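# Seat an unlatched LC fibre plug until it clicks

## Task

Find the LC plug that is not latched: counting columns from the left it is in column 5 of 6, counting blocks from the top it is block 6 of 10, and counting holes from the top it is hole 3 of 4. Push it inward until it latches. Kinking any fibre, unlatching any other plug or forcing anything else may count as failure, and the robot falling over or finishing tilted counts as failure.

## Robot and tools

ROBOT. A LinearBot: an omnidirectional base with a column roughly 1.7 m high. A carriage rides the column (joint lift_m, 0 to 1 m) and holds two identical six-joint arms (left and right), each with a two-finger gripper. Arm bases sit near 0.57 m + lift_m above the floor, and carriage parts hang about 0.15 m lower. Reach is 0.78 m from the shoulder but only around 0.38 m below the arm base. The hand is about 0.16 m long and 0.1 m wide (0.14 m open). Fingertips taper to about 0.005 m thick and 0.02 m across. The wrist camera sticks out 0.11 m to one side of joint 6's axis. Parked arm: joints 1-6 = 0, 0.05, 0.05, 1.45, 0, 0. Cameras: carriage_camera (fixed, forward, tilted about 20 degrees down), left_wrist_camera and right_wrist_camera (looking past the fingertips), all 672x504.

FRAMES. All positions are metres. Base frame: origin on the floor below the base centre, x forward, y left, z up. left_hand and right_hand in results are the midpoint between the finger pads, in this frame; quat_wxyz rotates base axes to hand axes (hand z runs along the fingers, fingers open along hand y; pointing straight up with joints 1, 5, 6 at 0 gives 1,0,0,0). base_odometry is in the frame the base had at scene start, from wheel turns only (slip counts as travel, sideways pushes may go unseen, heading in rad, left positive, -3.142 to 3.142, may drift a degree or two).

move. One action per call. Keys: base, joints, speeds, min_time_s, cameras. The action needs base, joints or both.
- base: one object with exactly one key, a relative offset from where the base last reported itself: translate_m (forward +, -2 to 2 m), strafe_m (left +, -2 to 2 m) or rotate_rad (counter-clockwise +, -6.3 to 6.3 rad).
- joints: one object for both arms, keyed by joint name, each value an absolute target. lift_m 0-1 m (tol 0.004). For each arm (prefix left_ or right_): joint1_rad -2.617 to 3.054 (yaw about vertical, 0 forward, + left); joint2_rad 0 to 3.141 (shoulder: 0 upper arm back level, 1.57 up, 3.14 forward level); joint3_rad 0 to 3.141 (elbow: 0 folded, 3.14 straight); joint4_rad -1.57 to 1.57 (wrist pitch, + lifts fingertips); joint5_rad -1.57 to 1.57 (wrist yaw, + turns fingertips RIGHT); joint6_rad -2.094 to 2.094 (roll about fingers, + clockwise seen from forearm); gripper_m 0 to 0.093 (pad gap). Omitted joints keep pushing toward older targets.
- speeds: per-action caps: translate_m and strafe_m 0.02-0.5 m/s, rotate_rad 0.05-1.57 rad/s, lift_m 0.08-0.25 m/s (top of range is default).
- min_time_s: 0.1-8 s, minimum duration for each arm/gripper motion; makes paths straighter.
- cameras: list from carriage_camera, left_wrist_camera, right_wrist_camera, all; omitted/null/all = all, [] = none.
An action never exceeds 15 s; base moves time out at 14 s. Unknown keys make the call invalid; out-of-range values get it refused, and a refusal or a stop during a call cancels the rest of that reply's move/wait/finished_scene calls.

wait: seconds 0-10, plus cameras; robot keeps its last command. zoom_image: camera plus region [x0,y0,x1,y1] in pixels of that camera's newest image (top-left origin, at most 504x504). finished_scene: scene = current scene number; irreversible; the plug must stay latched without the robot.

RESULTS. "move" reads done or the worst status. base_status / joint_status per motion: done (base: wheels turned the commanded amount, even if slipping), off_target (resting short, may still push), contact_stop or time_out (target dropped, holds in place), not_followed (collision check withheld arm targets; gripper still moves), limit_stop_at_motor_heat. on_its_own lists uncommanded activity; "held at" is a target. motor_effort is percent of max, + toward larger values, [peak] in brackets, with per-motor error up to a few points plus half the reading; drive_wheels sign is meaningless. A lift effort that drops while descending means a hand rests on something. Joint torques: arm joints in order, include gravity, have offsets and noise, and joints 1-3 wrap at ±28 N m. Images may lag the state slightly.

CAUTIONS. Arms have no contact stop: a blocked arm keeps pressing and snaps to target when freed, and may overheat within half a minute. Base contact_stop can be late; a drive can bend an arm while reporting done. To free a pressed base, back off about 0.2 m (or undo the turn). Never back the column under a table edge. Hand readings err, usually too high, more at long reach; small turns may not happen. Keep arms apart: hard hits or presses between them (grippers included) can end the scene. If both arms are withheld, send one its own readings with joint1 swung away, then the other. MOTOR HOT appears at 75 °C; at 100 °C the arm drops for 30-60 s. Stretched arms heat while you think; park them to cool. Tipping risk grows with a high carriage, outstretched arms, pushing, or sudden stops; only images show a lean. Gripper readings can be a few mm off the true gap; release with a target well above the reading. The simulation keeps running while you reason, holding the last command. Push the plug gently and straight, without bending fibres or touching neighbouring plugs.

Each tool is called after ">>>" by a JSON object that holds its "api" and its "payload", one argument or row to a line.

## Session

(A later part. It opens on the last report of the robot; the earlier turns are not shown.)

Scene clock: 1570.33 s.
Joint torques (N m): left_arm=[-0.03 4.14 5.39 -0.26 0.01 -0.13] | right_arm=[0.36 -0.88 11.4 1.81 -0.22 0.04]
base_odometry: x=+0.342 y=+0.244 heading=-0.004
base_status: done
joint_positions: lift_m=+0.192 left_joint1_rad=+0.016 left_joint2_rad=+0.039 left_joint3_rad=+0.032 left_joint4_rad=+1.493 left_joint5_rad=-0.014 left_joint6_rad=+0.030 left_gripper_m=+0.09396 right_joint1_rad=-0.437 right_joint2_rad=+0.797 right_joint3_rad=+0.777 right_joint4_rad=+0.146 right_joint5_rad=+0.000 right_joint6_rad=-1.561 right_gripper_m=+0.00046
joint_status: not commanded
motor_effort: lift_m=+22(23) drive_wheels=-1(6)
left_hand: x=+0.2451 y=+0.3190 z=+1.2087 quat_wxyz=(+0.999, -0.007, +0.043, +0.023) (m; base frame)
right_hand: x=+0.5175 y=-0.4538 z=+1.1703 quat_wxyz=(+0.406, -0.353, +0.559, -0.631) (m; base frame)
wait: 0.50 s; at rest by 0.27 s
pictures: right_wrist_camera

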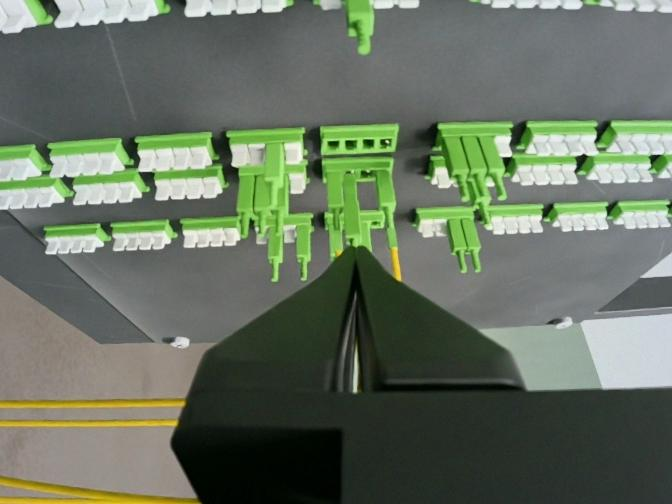

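>>> {"api": "move", "payload": {
  "base": {"translate_m": 0.002},
  "speeds": {"translate_m": 0.02},
  "cameras": []
}}

>>> {"api": "wait", "payload": {
  "seconds": 0.5,
  "cameras": ["right_wrist_camera"]
}}

>>> {"api": "zoom_image", "payload": {
  "camera": "right_wrist_camera",
  "region": [310, 130, 380, 250]
}}

>>> {"api": "zoom_image", "payload": {
  "camera": "right_wrist_camera",
  "region": [325, 150, 375, 200]
}}

Scene clock: 1584.40 s.
Joint torques (N m): left_arm=[-0.05 4.12 5.31 -0.24 -0.02 -0.11] | right_arm=[0.42 -0.91 11.41 1.81 -0.28 0.04]
move: done
base_odometry: x=+0.344 y=+0.244 heading=-0.004
base_status: done
joint_positions: lift_m=+0.192 left_joint1_rad=+0.016 left_joint2_rad=+0.039 left_joint3_rad=+0.032 left_joint4_rad=+1.492 left_joint5_rad=-0.014 left_joint6_rad=+0.030 left_gripper_m=+0.09396 right_joint1_rad=-0.437 right_joint2_rad=+0.797 right_joint3_rad=+0.777 right_joint4_rad=+0.146 right_joint5_rad=+0.004 right_joint6_rad=-1.561 right_gripper_m=+0.00046
joint_status: not commanded
motor_effort: lift_m=+23(23) drive_wheels=-3(6)
left_hand: x=+0.2453 y=+0.3190 z=+1.2087 quat_wxyz=(+0.999, -0.007, +0.043, +0.023) (m; base frame)
right_hand: x=+0.5171 y=-0.4546 z=+1.1703 quat_wxyz=(+0.405, -0.351, +0.560, -0.632) (m; base frame)
pictures: none
No camera images: "cameras" was empty.

Scene clock: 1584.90 s.
Joint torques (N m): left_arm=[-0.09 4.21 5.45 -0.23 0.03 -0.13] | right_arm=[0.4 -0.87 11.4 1.81 -0.26 0.05]
base_odometry: x=+0.344 y=+0.244 heading=-0.004
base_status: done
joint_positions: lift_m=+0.192 left_joint1_rad=+0.016 left_joint2_rad=+0.039 left_joint3_rad=+0.032 left_joint4_rad=+1.492 left_joint5_rad=-0.014 left_joint6_rad=+0.030 left_gripper_m=+0.09396 right_joint1_rad=-0.437 right_joint2_rad=+0.797 right_joint3_rad=+0.777 right_joint4_rad=+0.146 right_joint5_rad=+0.003 right_joint6_rad=-1.561 right_gripper_m=+0.00046
joint_status: not commanded
motor_effort: lift_m=+22(23) drive_wheels=-2(6)
left_hand: x=+0.2453 y=+0.3190 z=+1.2087 quat_wxyz=(+0.999, -0.007, +0.043, +0.023) (m; base frame)
right_hand: x=+0.5172 y=-0.4545 z=+1.1703 quat_wxyz=(+0.405, -0.351, +0.560, -0.632) (m; base frame)
wait: 0.50 s; at rest by 0.27 s
pictures: right_wrist_camera

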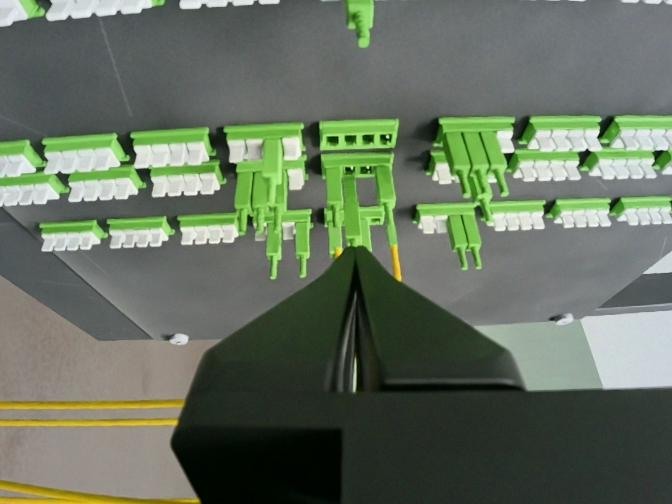

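Scaled by 4.200 from the camera's 672x504 image, which has a finer 960x720 frame.

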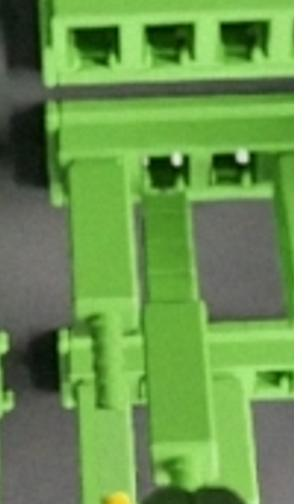

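Scaled by 10.080 from the camera's 672x504 image, which has a finer 960x720 frame.

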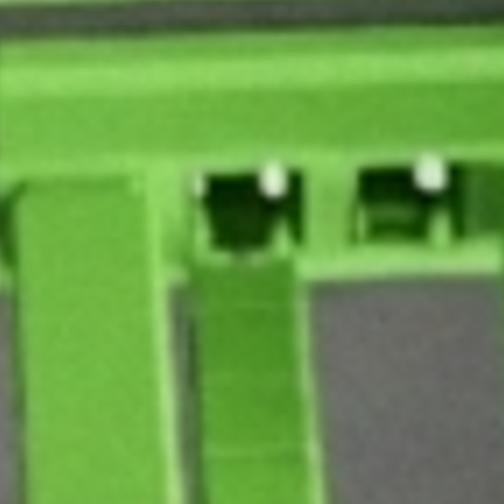

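>>> {"api": "move", "payload": {
  "base": {"translate_m": -0.005},
  "speeds": {"translate_m": 0.03},
  "cameras": []
}}

>>> {"api": "move", "payload": {
  "base": {"strafe_m": 0.004},
  "speeds": {"strafe_m": 0.02},
  "cameras": []
}}

>>> {"api": "wait", "payload": {
  "seconds": 0.5,
  "cameras": ["right_wrist_camera"]
}}

>>> {"api": "zoom_image", "payload": {
  "camera": "right_wrist_camera",
  "region": [310, 130, 390, 250]
}}

>>> {"api": "move", "payload": {
  "base": {"translate_m": 0.004},
  "speeds": {"translate_m": 0.03},
  "cameras": []
}}

>>> {"api": "wait", "payload": {
  "seconds": 0.5,
  "cameras": ["right_wrist_camera"]
}}

>>> {"api": "zoom_image", "payload": {
  "camera": "right_wrist_camera",
  "region": [325, 150, 375, 200]
}}

Scene clock: 1608.10 s.
Joint torques (N m): left_arm=[-0.03 4.27 5.37 -0.25 -0.01 -0.1] | right_arm=[0.4 -0.8 11.34 1.81 -0.25 0.04]
move: done
base_odometry: x=+0.339 y=+0.244 heading=-0.004
base_status: done
joint_positions: lift_m=+0.192 left_joint1_rad=+0.016 left_joint2_rad=+0.039 left_joint3_rad=+0.032 left_joint4_rad=+1.492 left_joint5_rad=-0.014 left_joint6_rad=+0.030 left_gripper_m=+0.09396 right_joint1_rad=-0.437 right_joint2_rad=+0.797 right_joint3_rad=+0.777 right_joint4_rad=+0.146 right_joint5_rad=+0.002 right_joint6_rad=-1.561 right_gripper_m=+0.00046
joint_status: not commanded
motor_effort: lift_m=+22(23) drive_wheels=-1(7)
left_hand: x=+0.2453 y=+0.3190 z=+1.2087 quat_wxyz=(+0.999, -0.007, +0.043, +0.023) (m; base frame)
right_hand: x=+0.5173 y=-0.4542 z=+1.1703 quat_wxyz=(+0.406, -0.352, +0.559, -0.631) (m; base frame)
pictures: none
No camera images: "cameras" was empty.

Scene clock: 1608.67 s.
Joint torques (N m): left_arm=[-0.08 4.1 5.48 -0.24 0.02 -0.11] | right_arm=[0.42 -0.88 11.4 1.82 -0.25 0.05]
move: done
base_odometry: x=+0.339 y=+0.248 heading=-0.004
base_status: done
joint_positions: lift_m=+0.192 left_joint1_rad=+0.016 left_joint2_rad=+0.039 left_joint3_rad=+0.032 left_joint4_rad=+1.492 left_joint5_rad=-0.014 left_joint6_rad=+0.030 left_gripper_m=+0.09396 right_joint1_rad=-0.437 right_joint2_rad=+0.797 right_joint3_rad=+0.777 right_joint4_rad=+0.146 right_joint5_rad=+0.000 right_joint6_rad=-1.561 right_gripper_m=+0.00046
joint_status: not commanded
motor_effort: lift_m=+22(23) drive_wheels=+2(7)
left_hand: x=+0.2453 y=+0.3190 z=+1.2087 quat_wxyz=(+0.999, -0.007, +0.043, +0.023) (m; base frame)
right_hand: x=+0.5174 y=-0.4541 z=+1.1703 quat_wxyz=(+0.406, -0.352, +0.559, -0.631) (m; base frame)
pictures: none
No camera images: "cameras" was empty.

Scene clock: 1609.17 s.
Joint torques (N m): left_arm=[-0.14 4.14 5.46 -0.24 -0.02 -0.13] | right_arm=[0.42 -0.88 11.38 1.81 -0.24 0.04]
base_odometry: x=+0.339 y=+0.248 heading=-0.004
base_status: done
joint_positions: lift_m=+0.192 left_joint1_rad=+0.016 left_joint2_rad=+0.039 left_joint3_rad=+0.032 left_joint4_rad=+1.492 left_joint5_rad=-0.014 left_joint6_rad=+0.030 left_gripper_m=+0.09396 right_joint1_rad=-0.437 right_joint2_rad=+0.797 right_joint3_rad=+0.777 right_joint4_rad=+0.146 right_joint5_rad=+0.000 right_joint6_rad=-1.561 right_gripper_m=+0.00046
joint_status: not commanded
motor_effort: lift_m=+22(23) drive_wheels=+0(7)
left_hand: x=+0.2453 y=+0.3190 z=+1.2087 quat_wxyz=(+0.999, -0.007, +0.043, +0.023) (m; base frame)
right_hand: x=+0.5174 y=-0.4541 z=+1.1703 quat_wxyz=(+0.406, -0.352, +0.559, -0.631) (m; base frame)
wait: 0.50 s; at rest by 0.27 s
pictures: right_wrist_camera

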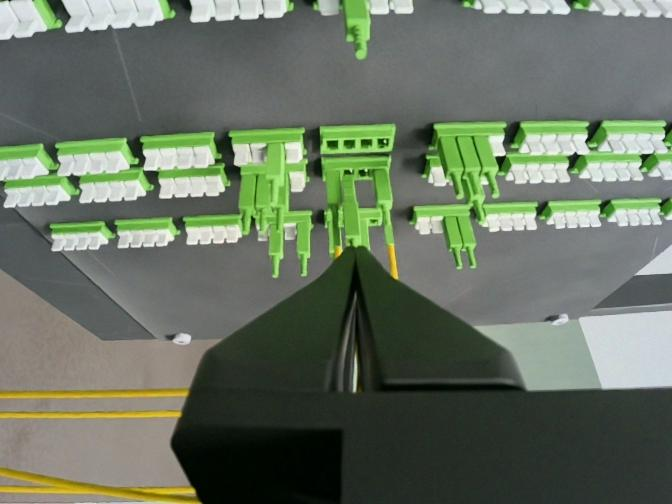

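Scaled by 4.200 from the camera's 672x504 image, which has a finer 960x720 frame.

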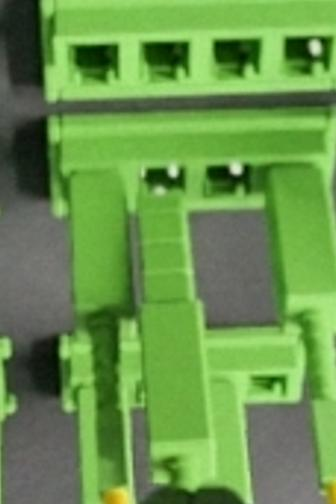

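Scene clock: 1609.73 s.
Joint torques (N m): left_arm=[-0.08 4.16 5.6 -0.22 -0.04 -0.1] | right_arm=[0.39 -0.84 11.34 1.81 -0.25 0.04]
move: done
base_odometry: x=+0.343 y=+0.248 heading=-0.004
base_status: done
joint_positions: lift_m=+0.192 left_joint1_rad=+0.016 left_joint2_rad=+0.039 left_joint3_rad=+0.032 left_joint4_rad=+1.492 left_joint5_rad=-0.014 left_joint6_rad=+0.030 left_gripper_m=+0.09396 right_joint1_rad=-0.437 right_joint2_rad=+0.797 right_joint3_rad=+0.777 right_joint4_rad=+0.146 right_joint5_rad=+0.000 right_joint6_rad=-1.561 right_gripper_m=+0.00046
joint_status: not commanded
motor_effort: lift_m=+22(22) drive_wheels=-1(6)
left_hand: x=+0.2453 y=+0.3190 z=+1.2087 quat_wxyz=(+0.999, -0.007, +0.043, +0.023) (m; base frame)
right_hand: x=+0.5174 y=-0.4540 z=+1.1703 quat_wxyz=(+0.406, -0.352, +0.559, -0.631) (m; base frame)
pictures: none
No camera images: "cameras" was empty.

Scene clock: 1610.23 s.
Joint torques (N m): left_arm=[-0.06 4.15 5.44 -0.25 0 -0.1] | right_arm=[0.42 -0.85 11.38 1.82 -0.24 0.04]
base_odometry: x=+0.343 y=+0.248 heading=-0.004
base_status: done
joint_positions: lift_m=+0.192 left_joint1_rad=+0.016 left_joint2_rad=+0.039 left_joint3_rad=+0.032 left_joint4_rad=+1.492 left_joint5_rad=-0.014 left_joint6_rad=+0.030 left_gripper_m=+0.09396 right_joint1_rad=-0.437 right_joint2_rad=+0.797 right_joint3_rad=+0.777 right_joint4_rad=+0.146 right_joint5_rad=+0.000 right_joint6_rad=-1.561 right_gripper_m=+0.00046
joint_status: not commanded
motor_effort: lift_m=+22(22) drive_wheels=+0(6)
left_hand: x=+0.2453 y=+0.3190 z=+1.2087 quat_wxyz=(+0.999, -0.007, +0.043, +0.023) (m; base frame)
right_hand: x=+0.5174 y=-0.4540 z=+1.1703 quat_wxyz=(+0.406, -0.352, +0.559, -0.631) (m; base frame)
wait: 0.50 s; at rest by 0.27 s
pictures: right_wrist_camera

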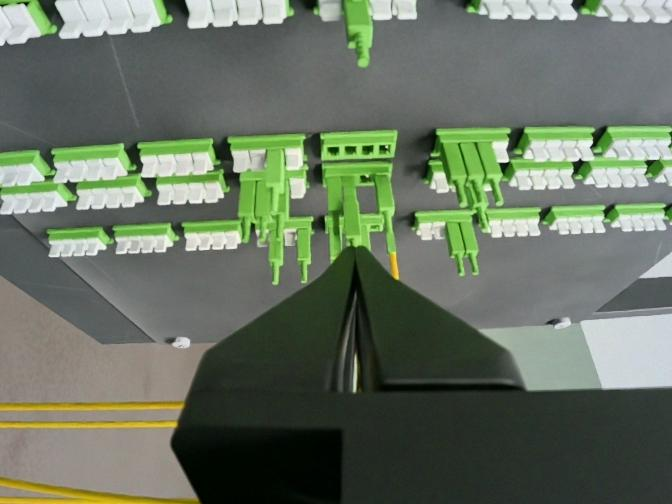

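Scaled by 10.080 from the camera's 672x504 image, which has a finer 960x720 frame.

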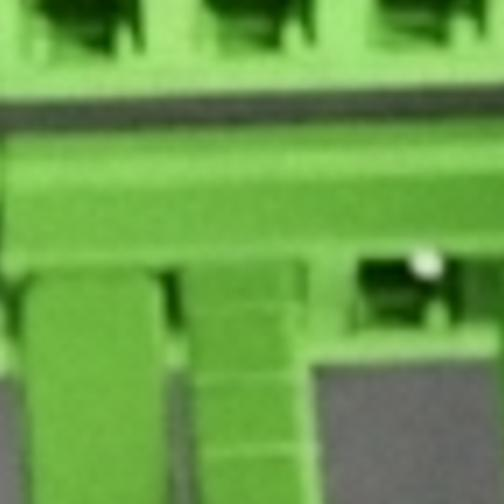

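>>> {"api": "move", "payload": {
  "base": {"translate_m": 0.004},
  "speeds": {"translate_m": 0.03},
  "cameras": []
}}

>>> {"api": "wait", "payload": {
  "seconds": 0.5,
  "cameras": ["right_wrist_camera"]
}}

>>> {"api": "zoom_image", "payload": {
  "camera": "right_wrist_camera",
  "region": [310, 160, 390, 280]
}}

Scene clock: 1621.90 s.
Joint torques (N m): left_arm=[-0.08 4.19 5.5 -0.25 0.02 -0.11] | right_arm=[0.4 -0.58 11.37 1.81 -0.42 0.04]
move: done
base_odometry: x=+0.347 y=+0.248 heading=-0.004
base_status: done
joint_positions: lift_m=+0.192 left_joint1_rad=+0.016 left_joint2_rad=+0.039 left_joint3_rad=+0.032 left_joint4_rad=+1.492 left_joint5_rad=-0.014 left_joint6_rad=+0.030 left_gripper_m=+0.09396 right_joint1_rad=-0.437 right_joint2_rad=+0.794 right_joint3_rad=+0.777 right_joint4_rad=+0.146 right_joint5_rad=+0.019 right_joint6_rad=-1.561 right_gripper_m=+0.00046
joint_status: not commanded
motor_effort: lift_m=+22(23) drive_wheels=-2(9)
left_hand: x=+0.2453 y=+0.3190 z=+1.2087 quat_wxyz=(+0.999, -0.007, +0.043, +0.023) (m; base frame)
right_hand: x=+0.5153 y=-0.4567 z=+1.1711 quat_wxyz=(+0.401, -0.346, +0.562, -0.635) (m; base frame)
pictures: none
No camera images: "cameras" was empty.

Scene clock: 1622.40 s.
Joint torques (N m): left_arm=[-0.06 4.14 5.46 -0.26 0 -0.11] | right_arm=[0.4 -0.57 11.38 1.81 -0.43 0.04]
base_odometry: x=+0.347 y=+0.248 heading=-0.004
base_status: done
joint_positions: lift_m=+0.192 left_joint1_rad=+0.016 left_joint2_rad=+0.039 left_joint3_rad=+0.032 left_joint4_rad=+1.492 left_joint5_rad=-0.014 left_joint6_rad=+0.030 left_gripper_m=+0.09396 right_joint1_rad=-0.437 right_joint2_rad=+0.794 right_joint3_rad=+0.777 right_joint4_rad=+0.146 right_joint5_rad=+0.019 right_joint6_rad=-1.561 right_gripper_m=+0.00046
joint_status: not commanded
motor_effort: lift_m=+22(23) drive_wheels=-3(9)
left_hand: x=+0.2453 y=+0.3190 z=+1.2087 quat_wxyz=(+0.999, -0.007, +0.043, +0.023) (m; base frame)
right_hand: x=+0.5153 y=-0.4567 z=+1.1711 quat_wxyz=(+0.401, -0.346, +0.562, -0.635) (m; base frame)
wait: 0.50 s; at rest by 0.27 s
pictures: right_wrist_camera

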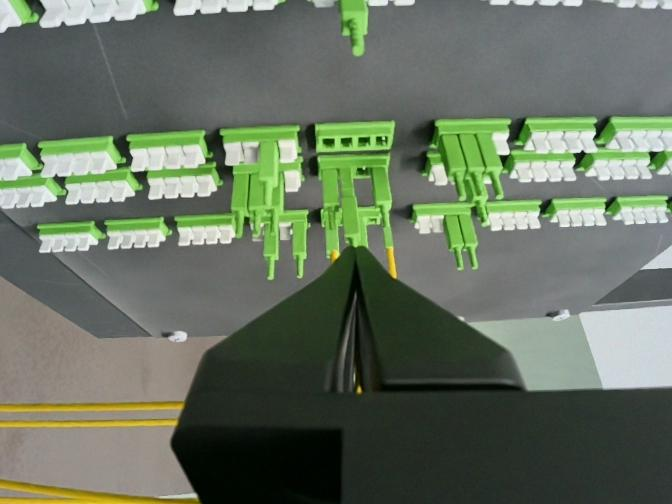

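Scaled by 4.200 from the camera's 672x504 image, which has a finer 960x720 frame.

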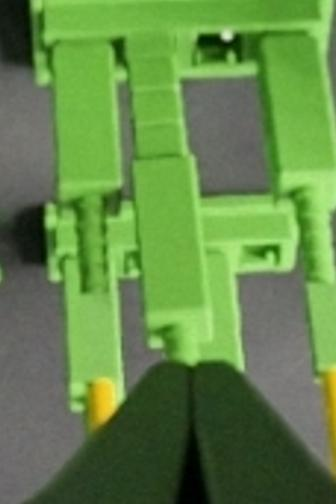

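>>> {"api": "move", "payload": {
  "base": {"translate_m": 0.003},
  "joints": {"right_joint5_rad":-0.035},
  "speeds": {"translate_m": 0.03},
  "cameras": []
}}

>>> {"api": "wait", "payload": {
  "seconds": 0.5,
  "cameras": ["right_wrist_camera"]
}}

>>> {"api": "zoom_image", "payload": {
  "camera": "right_wrist_camera",
  "region": [310, 150, 390, 270]
}}

Scene clock: 1642.50 s.
Joint torques (N m): left_arm=[0.03 4.18 5.35 -0.22 -0.03 -0.12] | right_arm=[0.46 -0.08 11.36 1.71 -0.59 0.04]
move: off_target
base_odometry: x=+0.350 y=+0.248 heading=-0.005
base_status: done
joint_positions: lift_m=+0.192 left_joint1_rad=+0.016 left_joint2_rad=+0.039 left_joint3_rad=+0.032 left_joint4_rad=+1.492 left_joint5_rad=-0.014 left_joint6_rad=+0.030 left_gripper_m=+0.09396 right_joint1_rad=-0.437 right_joint2_rad=+0.790 right_joint3_rad=+0.777 right_joint4_rad=+0.155 right_joint5_rad=+0.016 right_joint6_rad=-1.561 right_gripper_m=+0.00046
joint_status: right_joint5_rad off_target (ended at +0.016, target -0.035)
motor_effort: lift_m=+22(23) drive_wheels=-1(5)
left_hand: x=+0.2453 y=+0.3190 z=+1.2087 quat_wxyz=(+0.999, -0.007, +0.043, +0.023) (m; base frame)
right_hand: x=+0.5142 y=-0.4555 z=+1.1745 quat_wxyz=(+0.404, -0.344, +0.557, -0.638) (m; base frame)
pictures: none
No camera images: "cameras" was empty.

Scene clock: 1643.00 s.
Joint torques (N m): left_arm=[-0.16 4.18 5.46 -0.23 -0.04 -0.11] | right_arm=[0.4 -0.1 11.37 1.71 -0.59 0.05]
base_odometry: x=+0.350 y=+0.248 heading=-0.005
base_status: done
joint_positions: lift_m=+0.192 left_joint1_rad=+0.016 left_joint2_rad=+0.039 left_joint3_rad=+0.032 left_joint4_rad=+1.492 left_joint5_rad=-0.014 left_joint6_rad=+0.030 left_gripper_m=+0.09396 right_joint1_rad=-0.437 right_joint2_rad=+0.790 right_joint3_rad=+0.777 right_joint4_rad=+0.156 right_joint5_rad=+0.015 right_joint6_rad=-1.561 right_gripper_m=+0.00046
joint_status: right_joint5_rad off_target (ended at +0.016, target -0.035)
motor_effort: lift_m=+22(23) drive_wheels=-2(5)
left_hand: x=+0.2453 y=+0.3190 z=+1.2087 quat_wxyz=(+0.999, -0.007, +0.043, +0.023) (m; base frame)
right_hand: x=+0.5142 y=-0.4553 z=+1.1748 quat_wxyz=(+0.405, -0.344, +0.557, -0.638) (m; base frame)
wait: 0.50 s; at rest by 0.27 s
pictures: right_wrist_camera

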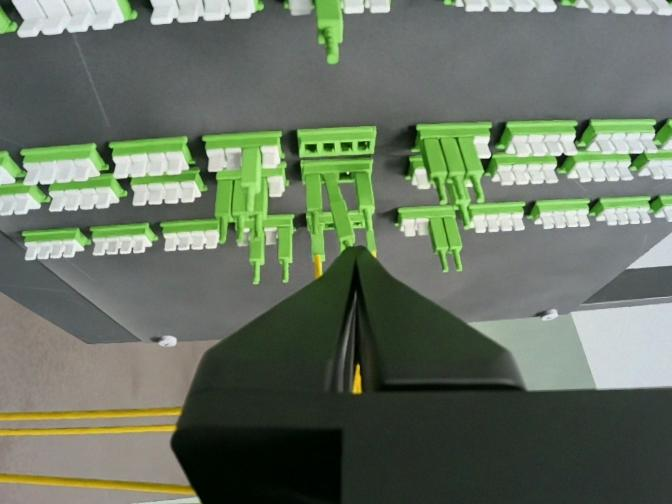

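Scaled by 4.200 from the camera's 672x504 image, which has a finer 960x720 frame.

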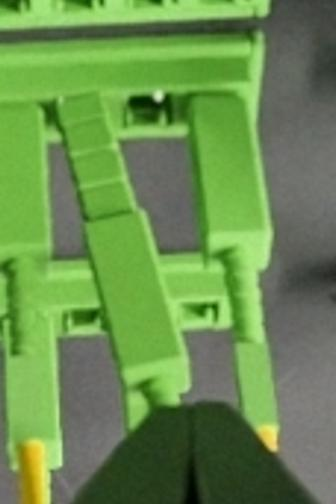

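>>> {"api": "move", "payload": {
  "base": {"translate_m": -0.004},
  "joints": {"lift_m":0.1885},
  "speeds": {"translate_m": 0.03},
  "cameras": []
}}

>>> {"api": "wait", "payload": {
  "seconds": 0.5,
  "cameras": ["right_wrist_camera"]
}}

>>> {"api": "zoom_image", "payload": {
  "camera": "right_wrist_camera",
  "region": [310, 150, 390, 270]
}}

Scene clock: 1657.10 s.
Joint torques (N m): left_arm=[-0.05 4.18 5.46 -0.22 -0.03 -0.1] | right_arm=[0.42 -0.47 11.28 1.73 -0.38 0.05]
move: done
base_odometry: x=+0.346 y=+0.248 heading=-0.005
base_status: done
joint_positions: lift_m=+0.189 left_joint1_rad=+0.016 left_joint2_rad=+0.039 left_joint3_rad=+0.032 left_joint4_rad=+1.492 left_joint5_rad=-0.014 left_joint6_rad=+0.030 left_gripper_m=+0.09396 right_joint1_rad=-0.437 right_joint2_rad=+0.793 right_joint3_rad=+0.779 right_joint4_rad=+0.154 right_joint5_rad=-0.006 right_joint6_rad=-1.561 right_gripper_m=+0.00046
joint_status: all done
motor_effort: lift_m=+22(23) drive_wheels=+2(4)
left_hand: x=+0.2452 y=+0.3190 z=+1.2054 quat_wxyz=(+0.999, -0.007, +0.043, +0.023) (m; base frame)
right_hand: x=+0.5165 y=-0.4525 z=+1.1708 quat_wxyz=(+0.410, -0.351, +0.554, -0.634) (m; base frame)
pictures: none
No camera images: "cameras" was empty.

Scene clock: 1657.60 s.
Joint torques (N m): left_arm=[-0.1 4.25 5.46 -0.25 -0.01 -0.11] | right_arm=[0.4 -0.5 11.25 1.73 -0.4 0.04]
base_odometry: x=+0.346 y=+0.248 heading=-0.005
base_status: done
joint_positions: lift_m=+0.189 left_joint1_rad=+0.016 left_joint2_rad=+0.039 left_joint3_rad=+0.032 left_joint4_rad=+1.492 left_joint5_rad=-0.014 left_joint6_rad=+0.030 left_gripper_m=+0.09396 right_joint1_rad=-0.437 right_joint2_rad=+0.793 right_joint3_rad=+0.779 right_joint4_rad=+0.154 right_joint5_rad=-0.006 right_joint6_rad=-1.561 right_gripper_m=+0.00046
joint_status: all done
motor_effort: lift_m=+22(23) drive_wheels=-2(4)
left_hand: x=+0.2452 y=+0.3190 z=+1.2054 quat_wxyz=(+0.999, -0.007, +0.043, +0.023) (m; base frame)
right_hand: x=+0.5165 y=-0.4525 z=+1.1708 quat_wxyz=(+0.410, -0.351, +0.554, -0.634) (m; base frame)
wait: 0.50 s; at rest by 0.27 s
pictures: right_wrist_camera

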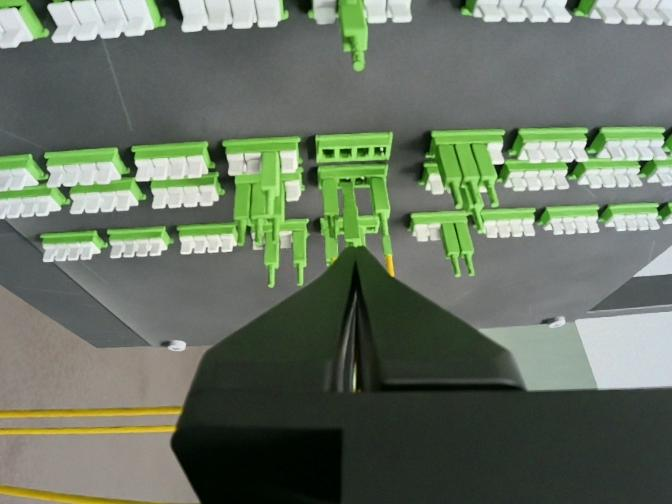

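Scaled by 4.200 from the camera's 672x504 image, which has a finer 960x720 frame.

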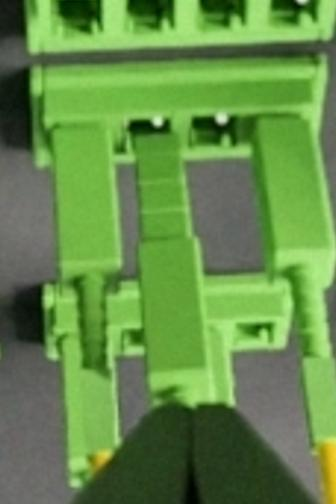

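>>> {"api": "move", "payload": {
  "base": {"strafe_m": 0.0015},
  "speeds": {"strafe_m": 0.02},
  "cameras": []
}}

>>> {"api": "move", "payload": {
  "base": {"translate_m": 0.002},
  "speeds": {"translate_m": 0.03},
  "cameras": []
}}

>>> {"api": "wait", "payload": {
  "seconds": 0.5,
  "cameras": ["right_wrist_camera"]
}}

>>> {"api": "zoom_image", "payload": {
  "camera": "right_wrist_camera",
  "region": [310, 150, 390, 270]
}}

>>> {"api": "move", "payload": {
  "base": {"translate_m": 0.002},
  "speeds": {"translate_m": 0.03},
  "cameras": []
}}

>>> {"api": "wait", "payload": {
  "seconds": 0.5,
  "cameras": ["right_wrist_camera"]
}}

>>> {"api": "zoom_image", "payload": {
  "camera": "right_wrist_camera",
  "region": [310, 150, 390, 270]
}}

Scene clock: 1677.53 s.
Joint torques (N m): left_arm=[-0.16 4.21 5.46 -0.23 0.03 -0.11] | right_arm=[0.4 -0.46 11.23 1.73 -0.38 0.04]
move: done
base_odometry: x=+0.346 y=+0.249 heading=-0.004
base_status: done
joint_positions: lift_m=+0.189 left_joint1_rad=+0.016 left_joint2_rad=+0.039 left_joint3_rad=+0.032 left_joint4_rad=+1.492 left_joint5_rad=-0.014 left_joint6_rad=+0.030 left_gripper_m=+0.09396 right_joint1_rad=-0.437 right_joint2_rad=+0.793 right_joint3_rad=+0.779 right_joint4_rad=+0.154 right_joint5_rad=-0.006 right_joint6_rad=-1.561 right_gripper_m=+0.00046
joint_status: not commanded
motor_effort: lift_m=+23(23) drive_wheels=+1(6)
left_hand: x=+0.2452 y=+0.3190 z=+1.2054 quat_wxyz=(+0.999, -0.007, +0.043, +0.023) (m; base frame)
right_hand: x=+0.5165 y=-0.4525 z=+1.1708 quat_wxyz=(+0.410, -0.351, +0.554, -0.634) (m; base frame)
pictures: none
No camera images: "cameras" was empty.

Scene clock: 1678.03 s.
Joint torques (N m): left_arm=[-0.18 4.19 5.42 -0.27 0.02 -0.11] | right_arm=[0.4 -0.08 11.23 1.72 -0.39 0.05]
move: done
base_odometry: x=+0.348 y=+0.249 heading=-0.005
base_status: done
joint_positions: lift_m=+0.189 left_joint1_rad=+0.016 left_joint2_rad=+0.039 left_joint3_rad=+0.032 left_joint4_rad=+1.492 left_joint5_rad=-0.014 left_joint6_rad=+0.030 left_gripper_m=+0.09396 right_joint1_rad=-0.437 right_joint2_rad=+0.789 right_joint3_rad=+0.779 right_joint4_rad=+0.155 right_joint5_rad=-0.006 right_joint6_rad=-1.561 right_gripper_m=+0.00046
joint_status: not commanded
motor_effort: lift_m=+23(23) drive_wheels=-4(5)
left_hand: x=+0.2452 y=+0.3190 z=+1.2054 quat_wxyz=(+0.999, -0.007, +0.043, +0.023) (m; base frame)
right_hand: x=+0.5154 y=-0.4520 z=+1.1723 quat_wxyz=(+0.411, -0.350, +0.552, -0.635) (m; base frame)
pictures: none
No camera images: "cameras" was empty.

Scene clock: 1678.53 s.
Joint torques (N m): left_arm=[-0.13 4.25 5.39 -0.24 0.01 -0.11] | right_arm=[0.4 -0.03 11.22 1.72 -0.38 0.04]
base_odometry: x=+0.348 y=+0.249 heading=-0.005
base_status: done
joint_positions: lift_m=+0.189 left_joint1_rad=+0.016 left_joint2_rad=+0.039 left_joint3_rad=+0.032 left_joint4_rad=+1.492 left_joint5_rad=-0.014 left_joint6_rad=+0.030 left_gripper_m=+0.09396 right_joint1_rad=-0.437 right_joint2_rad=+0.789 right_joint3_rad=+0.779 right_joint4_rad=+0.155 right_joint5_rad=-0.006 right_joint6_rad=-1.561 right_gripper_m=+0.00046
joint_status: not commanded
motor_effort: lift_m=+23(23) drive_wheels=-3(5)
left_hand: x=+0.2452 y=+0.3190 z=+1.2054 quat_wxyz=(+0.999, -0.007, +0.043, +0.023) (m; base frame)
right_hand: x=+0.5154 y=-0.4520 z=+1.1723 quat_wxyz=(+0.411, -0.350, +0.552, -0.635) (m; base frame)
wait: 0.50 s; at rest by 0.27 s
pictures: right_wrist_camera

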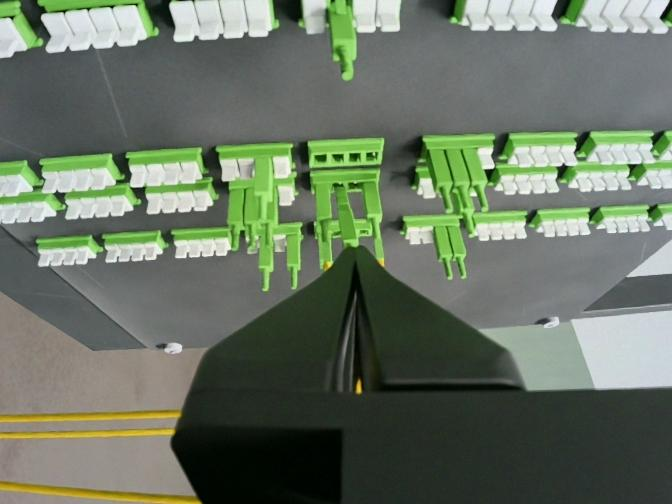

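Scaled by 4.200 from the camera's 672x504 image, which has a finer 960x720 frame.

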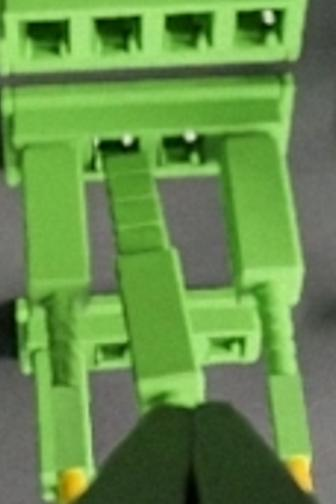

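Scene clock: 1679.03 s.
Joint torques (N m): left_arm=[-0.01 4.34 5.48 -0.23 0.03 -0.11] | right_arm=[0.42 0.31 11.25 1.67 -0.4 0.05]
move: done
base_odometry: x=+0.350 y=+0.249 heading=-0.005
base_status: done
joint_positions: lift_m=+0.189 left_joint1_rad=+0.016 left_joint2_rad=+0.039 left_joint3_rad=+0.032 left_joint4_rad=+1.492 left_joint5_rad=-0.014 left_joint6_rad=+0.030 left_gripper_m=+0.09396 right_joint1_rad=-0.437 right_joint2_rad=+0.786 right_joint3_rad=+0.779 right_joint4_rad=+0.161 right_joint5_rad=-0.004 right_joint6_rad=-1.561 right_gripper_m=+0.00046
joint_status: not commanded
motor_effort: lift_m=+22(23) drive_wheels=-5(5)
left_hand: x=+0.2452 y=+0.3190 z=+1.2054 quat_wxyz=(+0.999, -0.007, +0.043, +0.023) (m; base frame)
right_hand: x=+0.5143 y=-0.4518 z=+1.1746 quat_wxyz=(+0.412, -0.348, +0.550, -0.638) (m; base frame)
pictures: none
No camera images: "cameras" was empty.

Scene clock: 1679.53 s.
Joint torques (N m): left_arm=[-0.08 4.21 5.48 -0.27 0.01 -0.11] | right_arm=[0.42 0.29 11.22 1.66 -0.39 0.05]
base_odometry: x=+0.350 y=+0.249 heading=-0.005
base_status: done
joint_positions: lift_m=+0.189 left_joint1_rad=+0.016 left_joint2_rad=+0.039 left_joint3_rad=+0.032 left_joint4_rad=+1.492 left_joint5_rad=-0.014 left_joint6_rad=+0.030 left_gripper_m=+0.09396 right_joint1_rad=-0.437 right_joint2_rad=+0.786 right_joint3_rad=+0.779 right_joint4_rad=+0.161 right_joint5_rad=-0.004 right_joint6_rad=-1.561 right_gripper_m=+0.00046
joint_status: not commanded
motor_effort: lift_m=+22(23) drive_wheels=-4(5)
left_hand: x=+0.2452 y=+0.3190 z=+1.2054 quat_wxyz=(+0.999, -0.007, +0.043, +0.023) (m; base frame)
right_hand: x=+0.5143 y=-0.4518 z=+1.1746 quat_wxyz=(+0.412, -0.348, +0.550, -0.638) (m; base frame)
wait: 0.50 s; at rest by 0.27 s
pictures: right_wrist_camera

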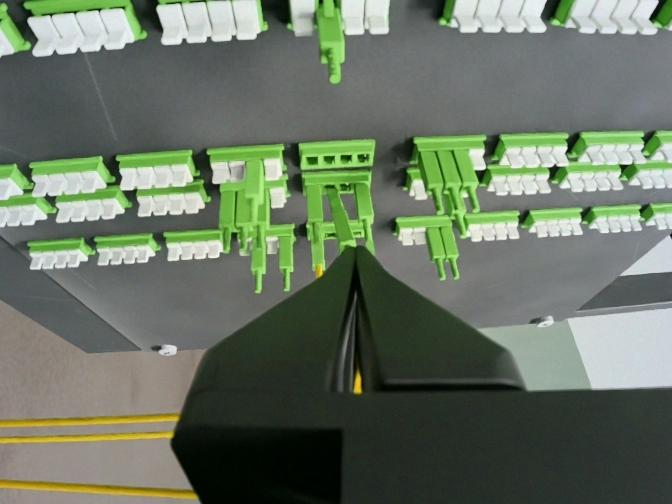

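Scaled by 4.200 from the camera's 672x504 image, which has a finer 960x720 frame.

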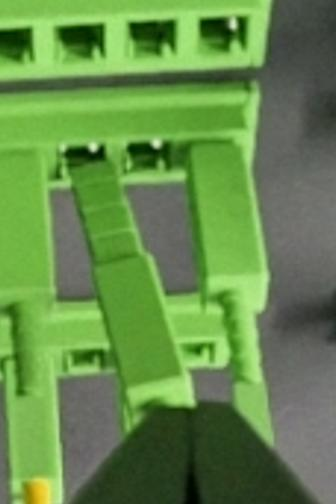

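>>> {"api": "move", "payload": {
  "base": {"translate_m": -0.008},
  "joints": {"right_joint4_rad":0.13,"right_joint5_rad":-0.015},
  "speeds": {"translate_m": 0.03},
  "cameras": []
}}

>>> {"api": "move", "payload": {
  "base": {"strafe_m": 0.002},
  "joints": {"right_joint4_rad":0.15},
  "speeds": {"strafe_m": 0.03},
  "cameras": []
}}

>>> {"api": "wait", "payload": {
  "seconds": 0.5,
  "cameras": ["right_wrist_camera"]
}}

>>> {"api": "zoom_image", "payload": {
  "camera": "right_wrist_camera",
  "region": [310, 150, 390, 270]
}}

Scene clock: 1718.10 s.
Joint torques (N m): left_arm=[-0.17 4.11 5.48 -0.23 0.01 -0.12] | right_arm=[0.42 -0.49 11.25 1.73 -0.19 0.05]
move: done
base_odometry: x=+0.342 y=+0.249 heading=-0.005
base_status: done
joint_positions: lift_m=+0.189 left_joint1_rad=+0.016 left_joint2_rad=+0.039 left_joint3_rad=+0.032 left_joint4_rad=+1.492 left_joint5_rad=-0.014 left_joint6_rad=+0.030 left_gripper_m=+0.09396 right_joint1_rad=-0.437 right_joint2_rad=+0.793 right_joint3_rad=+0.779 right_joint4_rad=+0.143 right_joint5_rad=-0.004 right_joint6_rad=-1.561 right_gripper_m=+0.00046
joint_status: all done
motor_effort: lift_m=+23(23) drive_wheels=+0(5)
left_hand: x=+0.2452 y=+0.3190 z=+1.2054 quat_wxyz=(+0.999, -0.007, +0.043, +0.023) (m; base frame)
right_hand: x=+0.5168 y=-0.4529 z=+1.1679 quat_wxyz=(+0.407, -0.353, +0.558, -0.631) (m; base frame)
pictures: none
No camera images: "cameras" was empty.

Scene clock: 1718.90 s.
Joint torques (N m): left_arm=[-0.16 4.16 5.45 -0.22 -0.02 -0.12] | right_arm=[0.4 -0.53 11.26 1.88 -0.2 0.04]
move: done
base_odometry: x=+0.342 y=+0.251 heading=-0.005
base_status: done
joint_positions: lift_m=+0.189 left_joint1_rad=+0.016 left_joint2_rad=+0.039 left_joint3_rad=+0.032 left_joint4_rad=+1.492 left_joint5_rad=-0.014 left_joint6_rad=+0.030 left_gripper_m=+0.09396 right_joint1_rad=-0.437 right_joint2_rad=+0.793 right_joint3_rad=+0.779 right_joint4_rad=+0.143 right_joint5_rad=-0.005 right_joint6_rad=-1.561 right_gripper_m=+0.00046
joint_status: all done
motor_effort: lift_m=+22(23) drive_wheels=+1(7)
left_hand: x=+0.2452 y=+0.3190 z=+1.2054 quat_wxyz=(+0.999, -0.007, +0.043, +0.023) (m; base frame)
right_hand: x=+0.5169 y=-0.4528 z=+1.1680 quat_wxyz=(+0.408, -0.353, +0.558, -0.631) (m; base frame)
pictures: none
No camera images: "cameras" was empty.

Scene clock: 1719.40 s.
Joint torques (N m): left_arm=[-0.08 4.14 5.48 -0.25 -0.02 -0.12] | right_arm=[0.4 -0.5 11.25 1.88 -0.19 0.04]
base_odometry: x=+0.342 y=+0.251 heading=-0.005
base_status: done
joint_positions: lift_m=+0.189 left_joint1_rad=+0.016 left_joint2_rad=+0.039 left_joint3_rad=+0.032 left_joint4_rad=+1.492 left_joint5_rad=-0.014 left_joint6_rad=+0.030 left_gripper_m=+0.09396 right_joint1_rad=-0.437 right_joint2_rad=+0.793 right_joint3_rad=+0.779 right_joint4_rad=+0.143 right_joint5_rad=-0.005 right_joint6_rad=-1.561 right_gripper_m=+0.00046
joint_status: all done
motor_effort: lift_m=+22(23) drive_wheels=-1(7)
left_hand: x=+0.2452 y=+0.3190 z=+1.2054 quat_wxyz=(+0.999, -0.007, +0.043, +0.023) (m; base frame)
right_hand: x=+0.5169 y=-0.4528 z=+1.1680 quat_wxyz=(+0.408, -0.353, +0.558, -0.631) (m; base frame)
wait: 0.50 s; at rest by 0.27 s
pictures: right_wrist_camera

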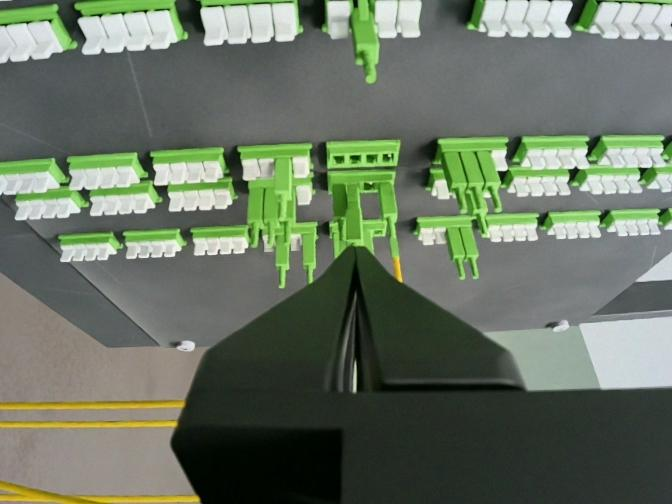

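Scaled by 4.200 from the camera's 672x504 image, which has a finer 960x720 frame.

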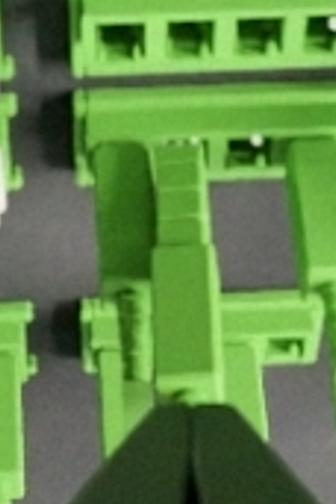

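>>> {"api": "move", "payload": {
  "base": {"translate_m": 0.002},
  "joints": {"lift_m":0.1892},
  "speeds": {"translate_m": 0.03},
  "cameras": []
}}

>>> {"api": "wait", "payload": {
  "seconds": 0.5,
  "cameras": ["right_wrist_camera"]
}}

>>> {"api": "zoom_image", "payload": {
  "camera": "right_wrist_camera",
  "region": [320, 160, 380, 250]
}}

>>> {"api": "move", "payload": {
  "base": {"translate_m": 0.002},
  "speeds": {"translate_m": 0.03},
  "cameras": []
}}

>>> {"api": "wait", "payload": {
  "seconds": 0.5,
  "cameras": ["right_wrist_camera"]
}}

>>> {"api": "zoom_image", "payload": {
  "camera": "right_wrist_camera",
  "region": [320, 160, 380, 250]
}}

Scene clock: 1730.77 s.
Joint torques (N m): left_arm=[-0.08 4.18 5.41 -0.26 -0.02 -0.1] | right_arm=[0.44 -0.65 11.25 1.83 -0.23 0.05]
move: done
base_odometry: x=+0.344 y=+0.251 heading=-0.005
base_status: done
joint_positions: lift_m=+0.189 left_joint1_rad=+0.016 left_joint2_rad=+0.039 left_joint3_rad=+0.032 left_joint4_rad=+1.492 left_joint5_rad=-0.014 left_joint6_rad=+0.030 left_gripper_m=+0.09396 right_joint1_rad=-0.437 right_joint2_rad=+0.793 right_joint3_rad=+0.779 right_joint4_rad=+0.149 right_joint5_rad=-0.001 right_joint6_rad=-1.561 right_gripper_m=+0.00046
joint_status: all done
motor_effort: lift_m=+25(26) drive_wheels=-2(6)
left_hand: x=+0.2452 y=+0.3190 z=+1.2057 quat_wxyz=(+0.999, -0.007, +0.043, +0.023) (m; base frame)
right_hand: x=+0.5164 y=-0.4535 z=+1.1697 quat_wxyz=(+0.407, -0.351, +0.557, -0.633) (m; base frame)
pictures: none
No camera images: "cameras" was empty.

Scene clock: 1731.27 s.
Joint torques (N m): left_arm=[-0.06 4.26 5.49 -0.26 -0.04 -0.12] | right_arm=[0.43 -0.49 11.26 1.83 -0.23 0.04]
base_odometry: x=+0.344 y=+0.251 heading=-0.005
base_status: done
joint_positions: lift_m=+0.189 left_joint1_rad=+0.016 left_joint2_rad=+0.039 left_joint3_rad=+0.032 left_joint4_rad=+1.492 left_joint5_rad=-0.014 left_joint6_rad=+0.030 left_gripper_m=+0.09396 right_joint1_rad=-0.437 right_joint2_rad=+0.793 right_joint3_rad=+0.779 right_joint4_rad=+0.149 right_joint5_rad=-0.001 right_joint6_rad=-1.561 right_gripper_m=+0.00046
joint_status: all done
motor_effort: lift_m=+25(26) drive_wheels=-3(6)
left_hand: x=+0.2452 y=+0.3190 z=+1.2057 quat_wxyz=(+0.999, -0.007, +0.043, +0.023) (m; base frame)
right_hand: x=+0.5164 y=-0.4535 z=+1.1697 quat_wxyz=(+0.407, -0.351, +0.557, -0.633) (m; base frame)
wait: 0.50 s; at rest by 0.27 s
pictures: right_wrist_camera

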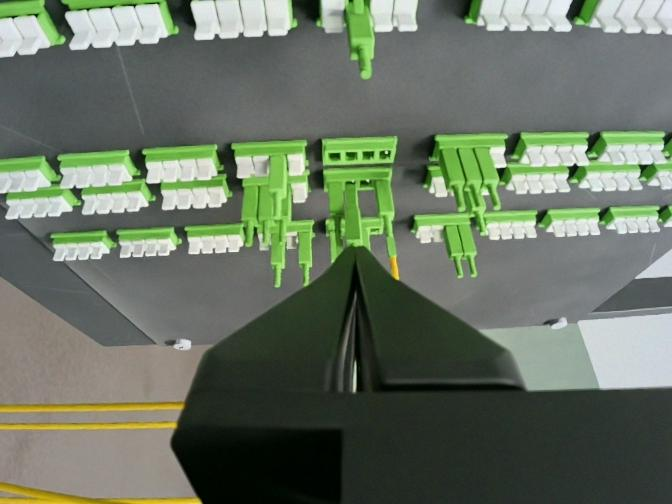

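Scaled by 5.600 from the camera's 672x504 image, which has a finer 960x720 frame.

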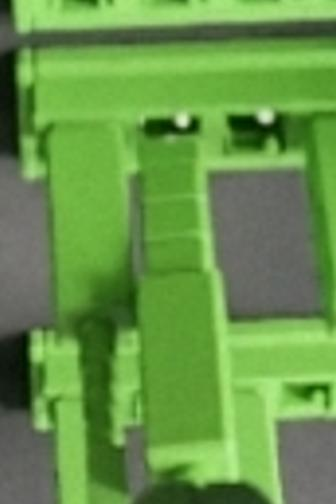

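Scene clock: 1731.77 s.
Joint torques (N m): left_arm=[-0.1 4.29 5.48 -0.26 0 -0.1] | right_arm=[0.44 -0.65 11.28 1.82 -0.26 0.04]
move: done
base_odometry: x=+0.346 y=+0.251 heading=-0.005
base_status: done
joint_positions: lift_m=+0.189 left_joint1_rad=+0.016 left_joint2_rad=+0.039 left_joint3_rad=+0.032 left_joint4_rad=+1.492 left_joint5_rad=-0.014 left_joint6_rad=+0.030 left_gripper_m=+0.09396 right_joint1_rad=-0.437 right_joint2_rad=+0.795 right_joint3_rad=+0.779 right_joint4_rad=+0.149 right_joint5_rad=+0.000 right_joint6_rad=-1.561 right_gripper_m=+0.00046
joint_status: not commanded
motor_effort: lift_m=+25(26) drive_wheels=+0(9)
left_hand: x=+0.2452 y=+0.3190 z=+1.2057 quat_wxyz=(+0.999, -0.007, +0.043, +0.023) (m; base frame)
right_hand: x=+0.5168 y=-0.4538 z=+1.1692 quat_wxyz=(+0.407, -0.351, +0.557, -0.633) (m; base frame)
pictures: none
No camera images: "cameras" was empty.

Scene clock: 1732.27 s.
Joint torques (N m): left_arm=[-0.09 4.19 5.37 -0.24 0 -0.11] | right_arm=[0.44 -0.8 11.23 1.83 -0.23 0.05]
base_odometry: x=+0.346 y=+0.251 heading=-0.005
base_status: done
joint_positions: lift_m=+0.189 left_joint1_rad=+0.016 left_joint2_rad=+0.039 left_joint3_rad=+0.032 left_joint4_rad=+1.492 left_joint5_rad=-0.014 left_joint6_rad=+0.030 left_gripper_m=+0.09396 right_joint1_rad=-0.437 right_joint2_rad=+0.795 right_joint3_rad=+0.779 right_joint4_rad=+0.149 right_joint5_rad=+0.000 right_joint6_rad=-1.561 right_gripper_m=+0.00046
joint_status: not commanded
motor_effort: lift_m=+25(26) drive_wheels=-2(9)
left_hand: x=+0.2452 y=+0.3190 z=+1.2057 quat_wxyz=(+0.999, -0.007, +0.043, +0.023) (m; base frame)
right_hand: x=+0.5168 y=-0.4538 z=+1.1692 quat_wxyz=(+0.407, -0.351, +0.557, -0.633) (m; base frame)
wait: 0.50 s; at rest by 0.27 s
pictures: right_wrist_camera

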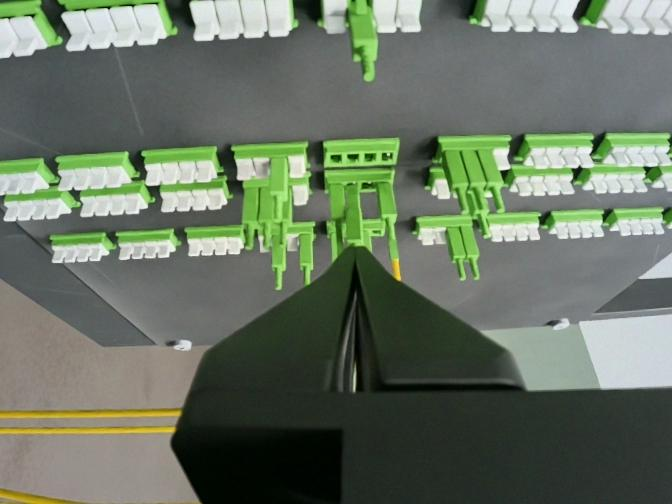

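Scaled by 5.600 from the camera's 672x504 image, which has a finer 960x720 frame.

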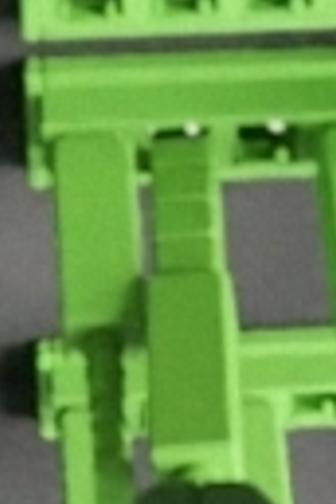

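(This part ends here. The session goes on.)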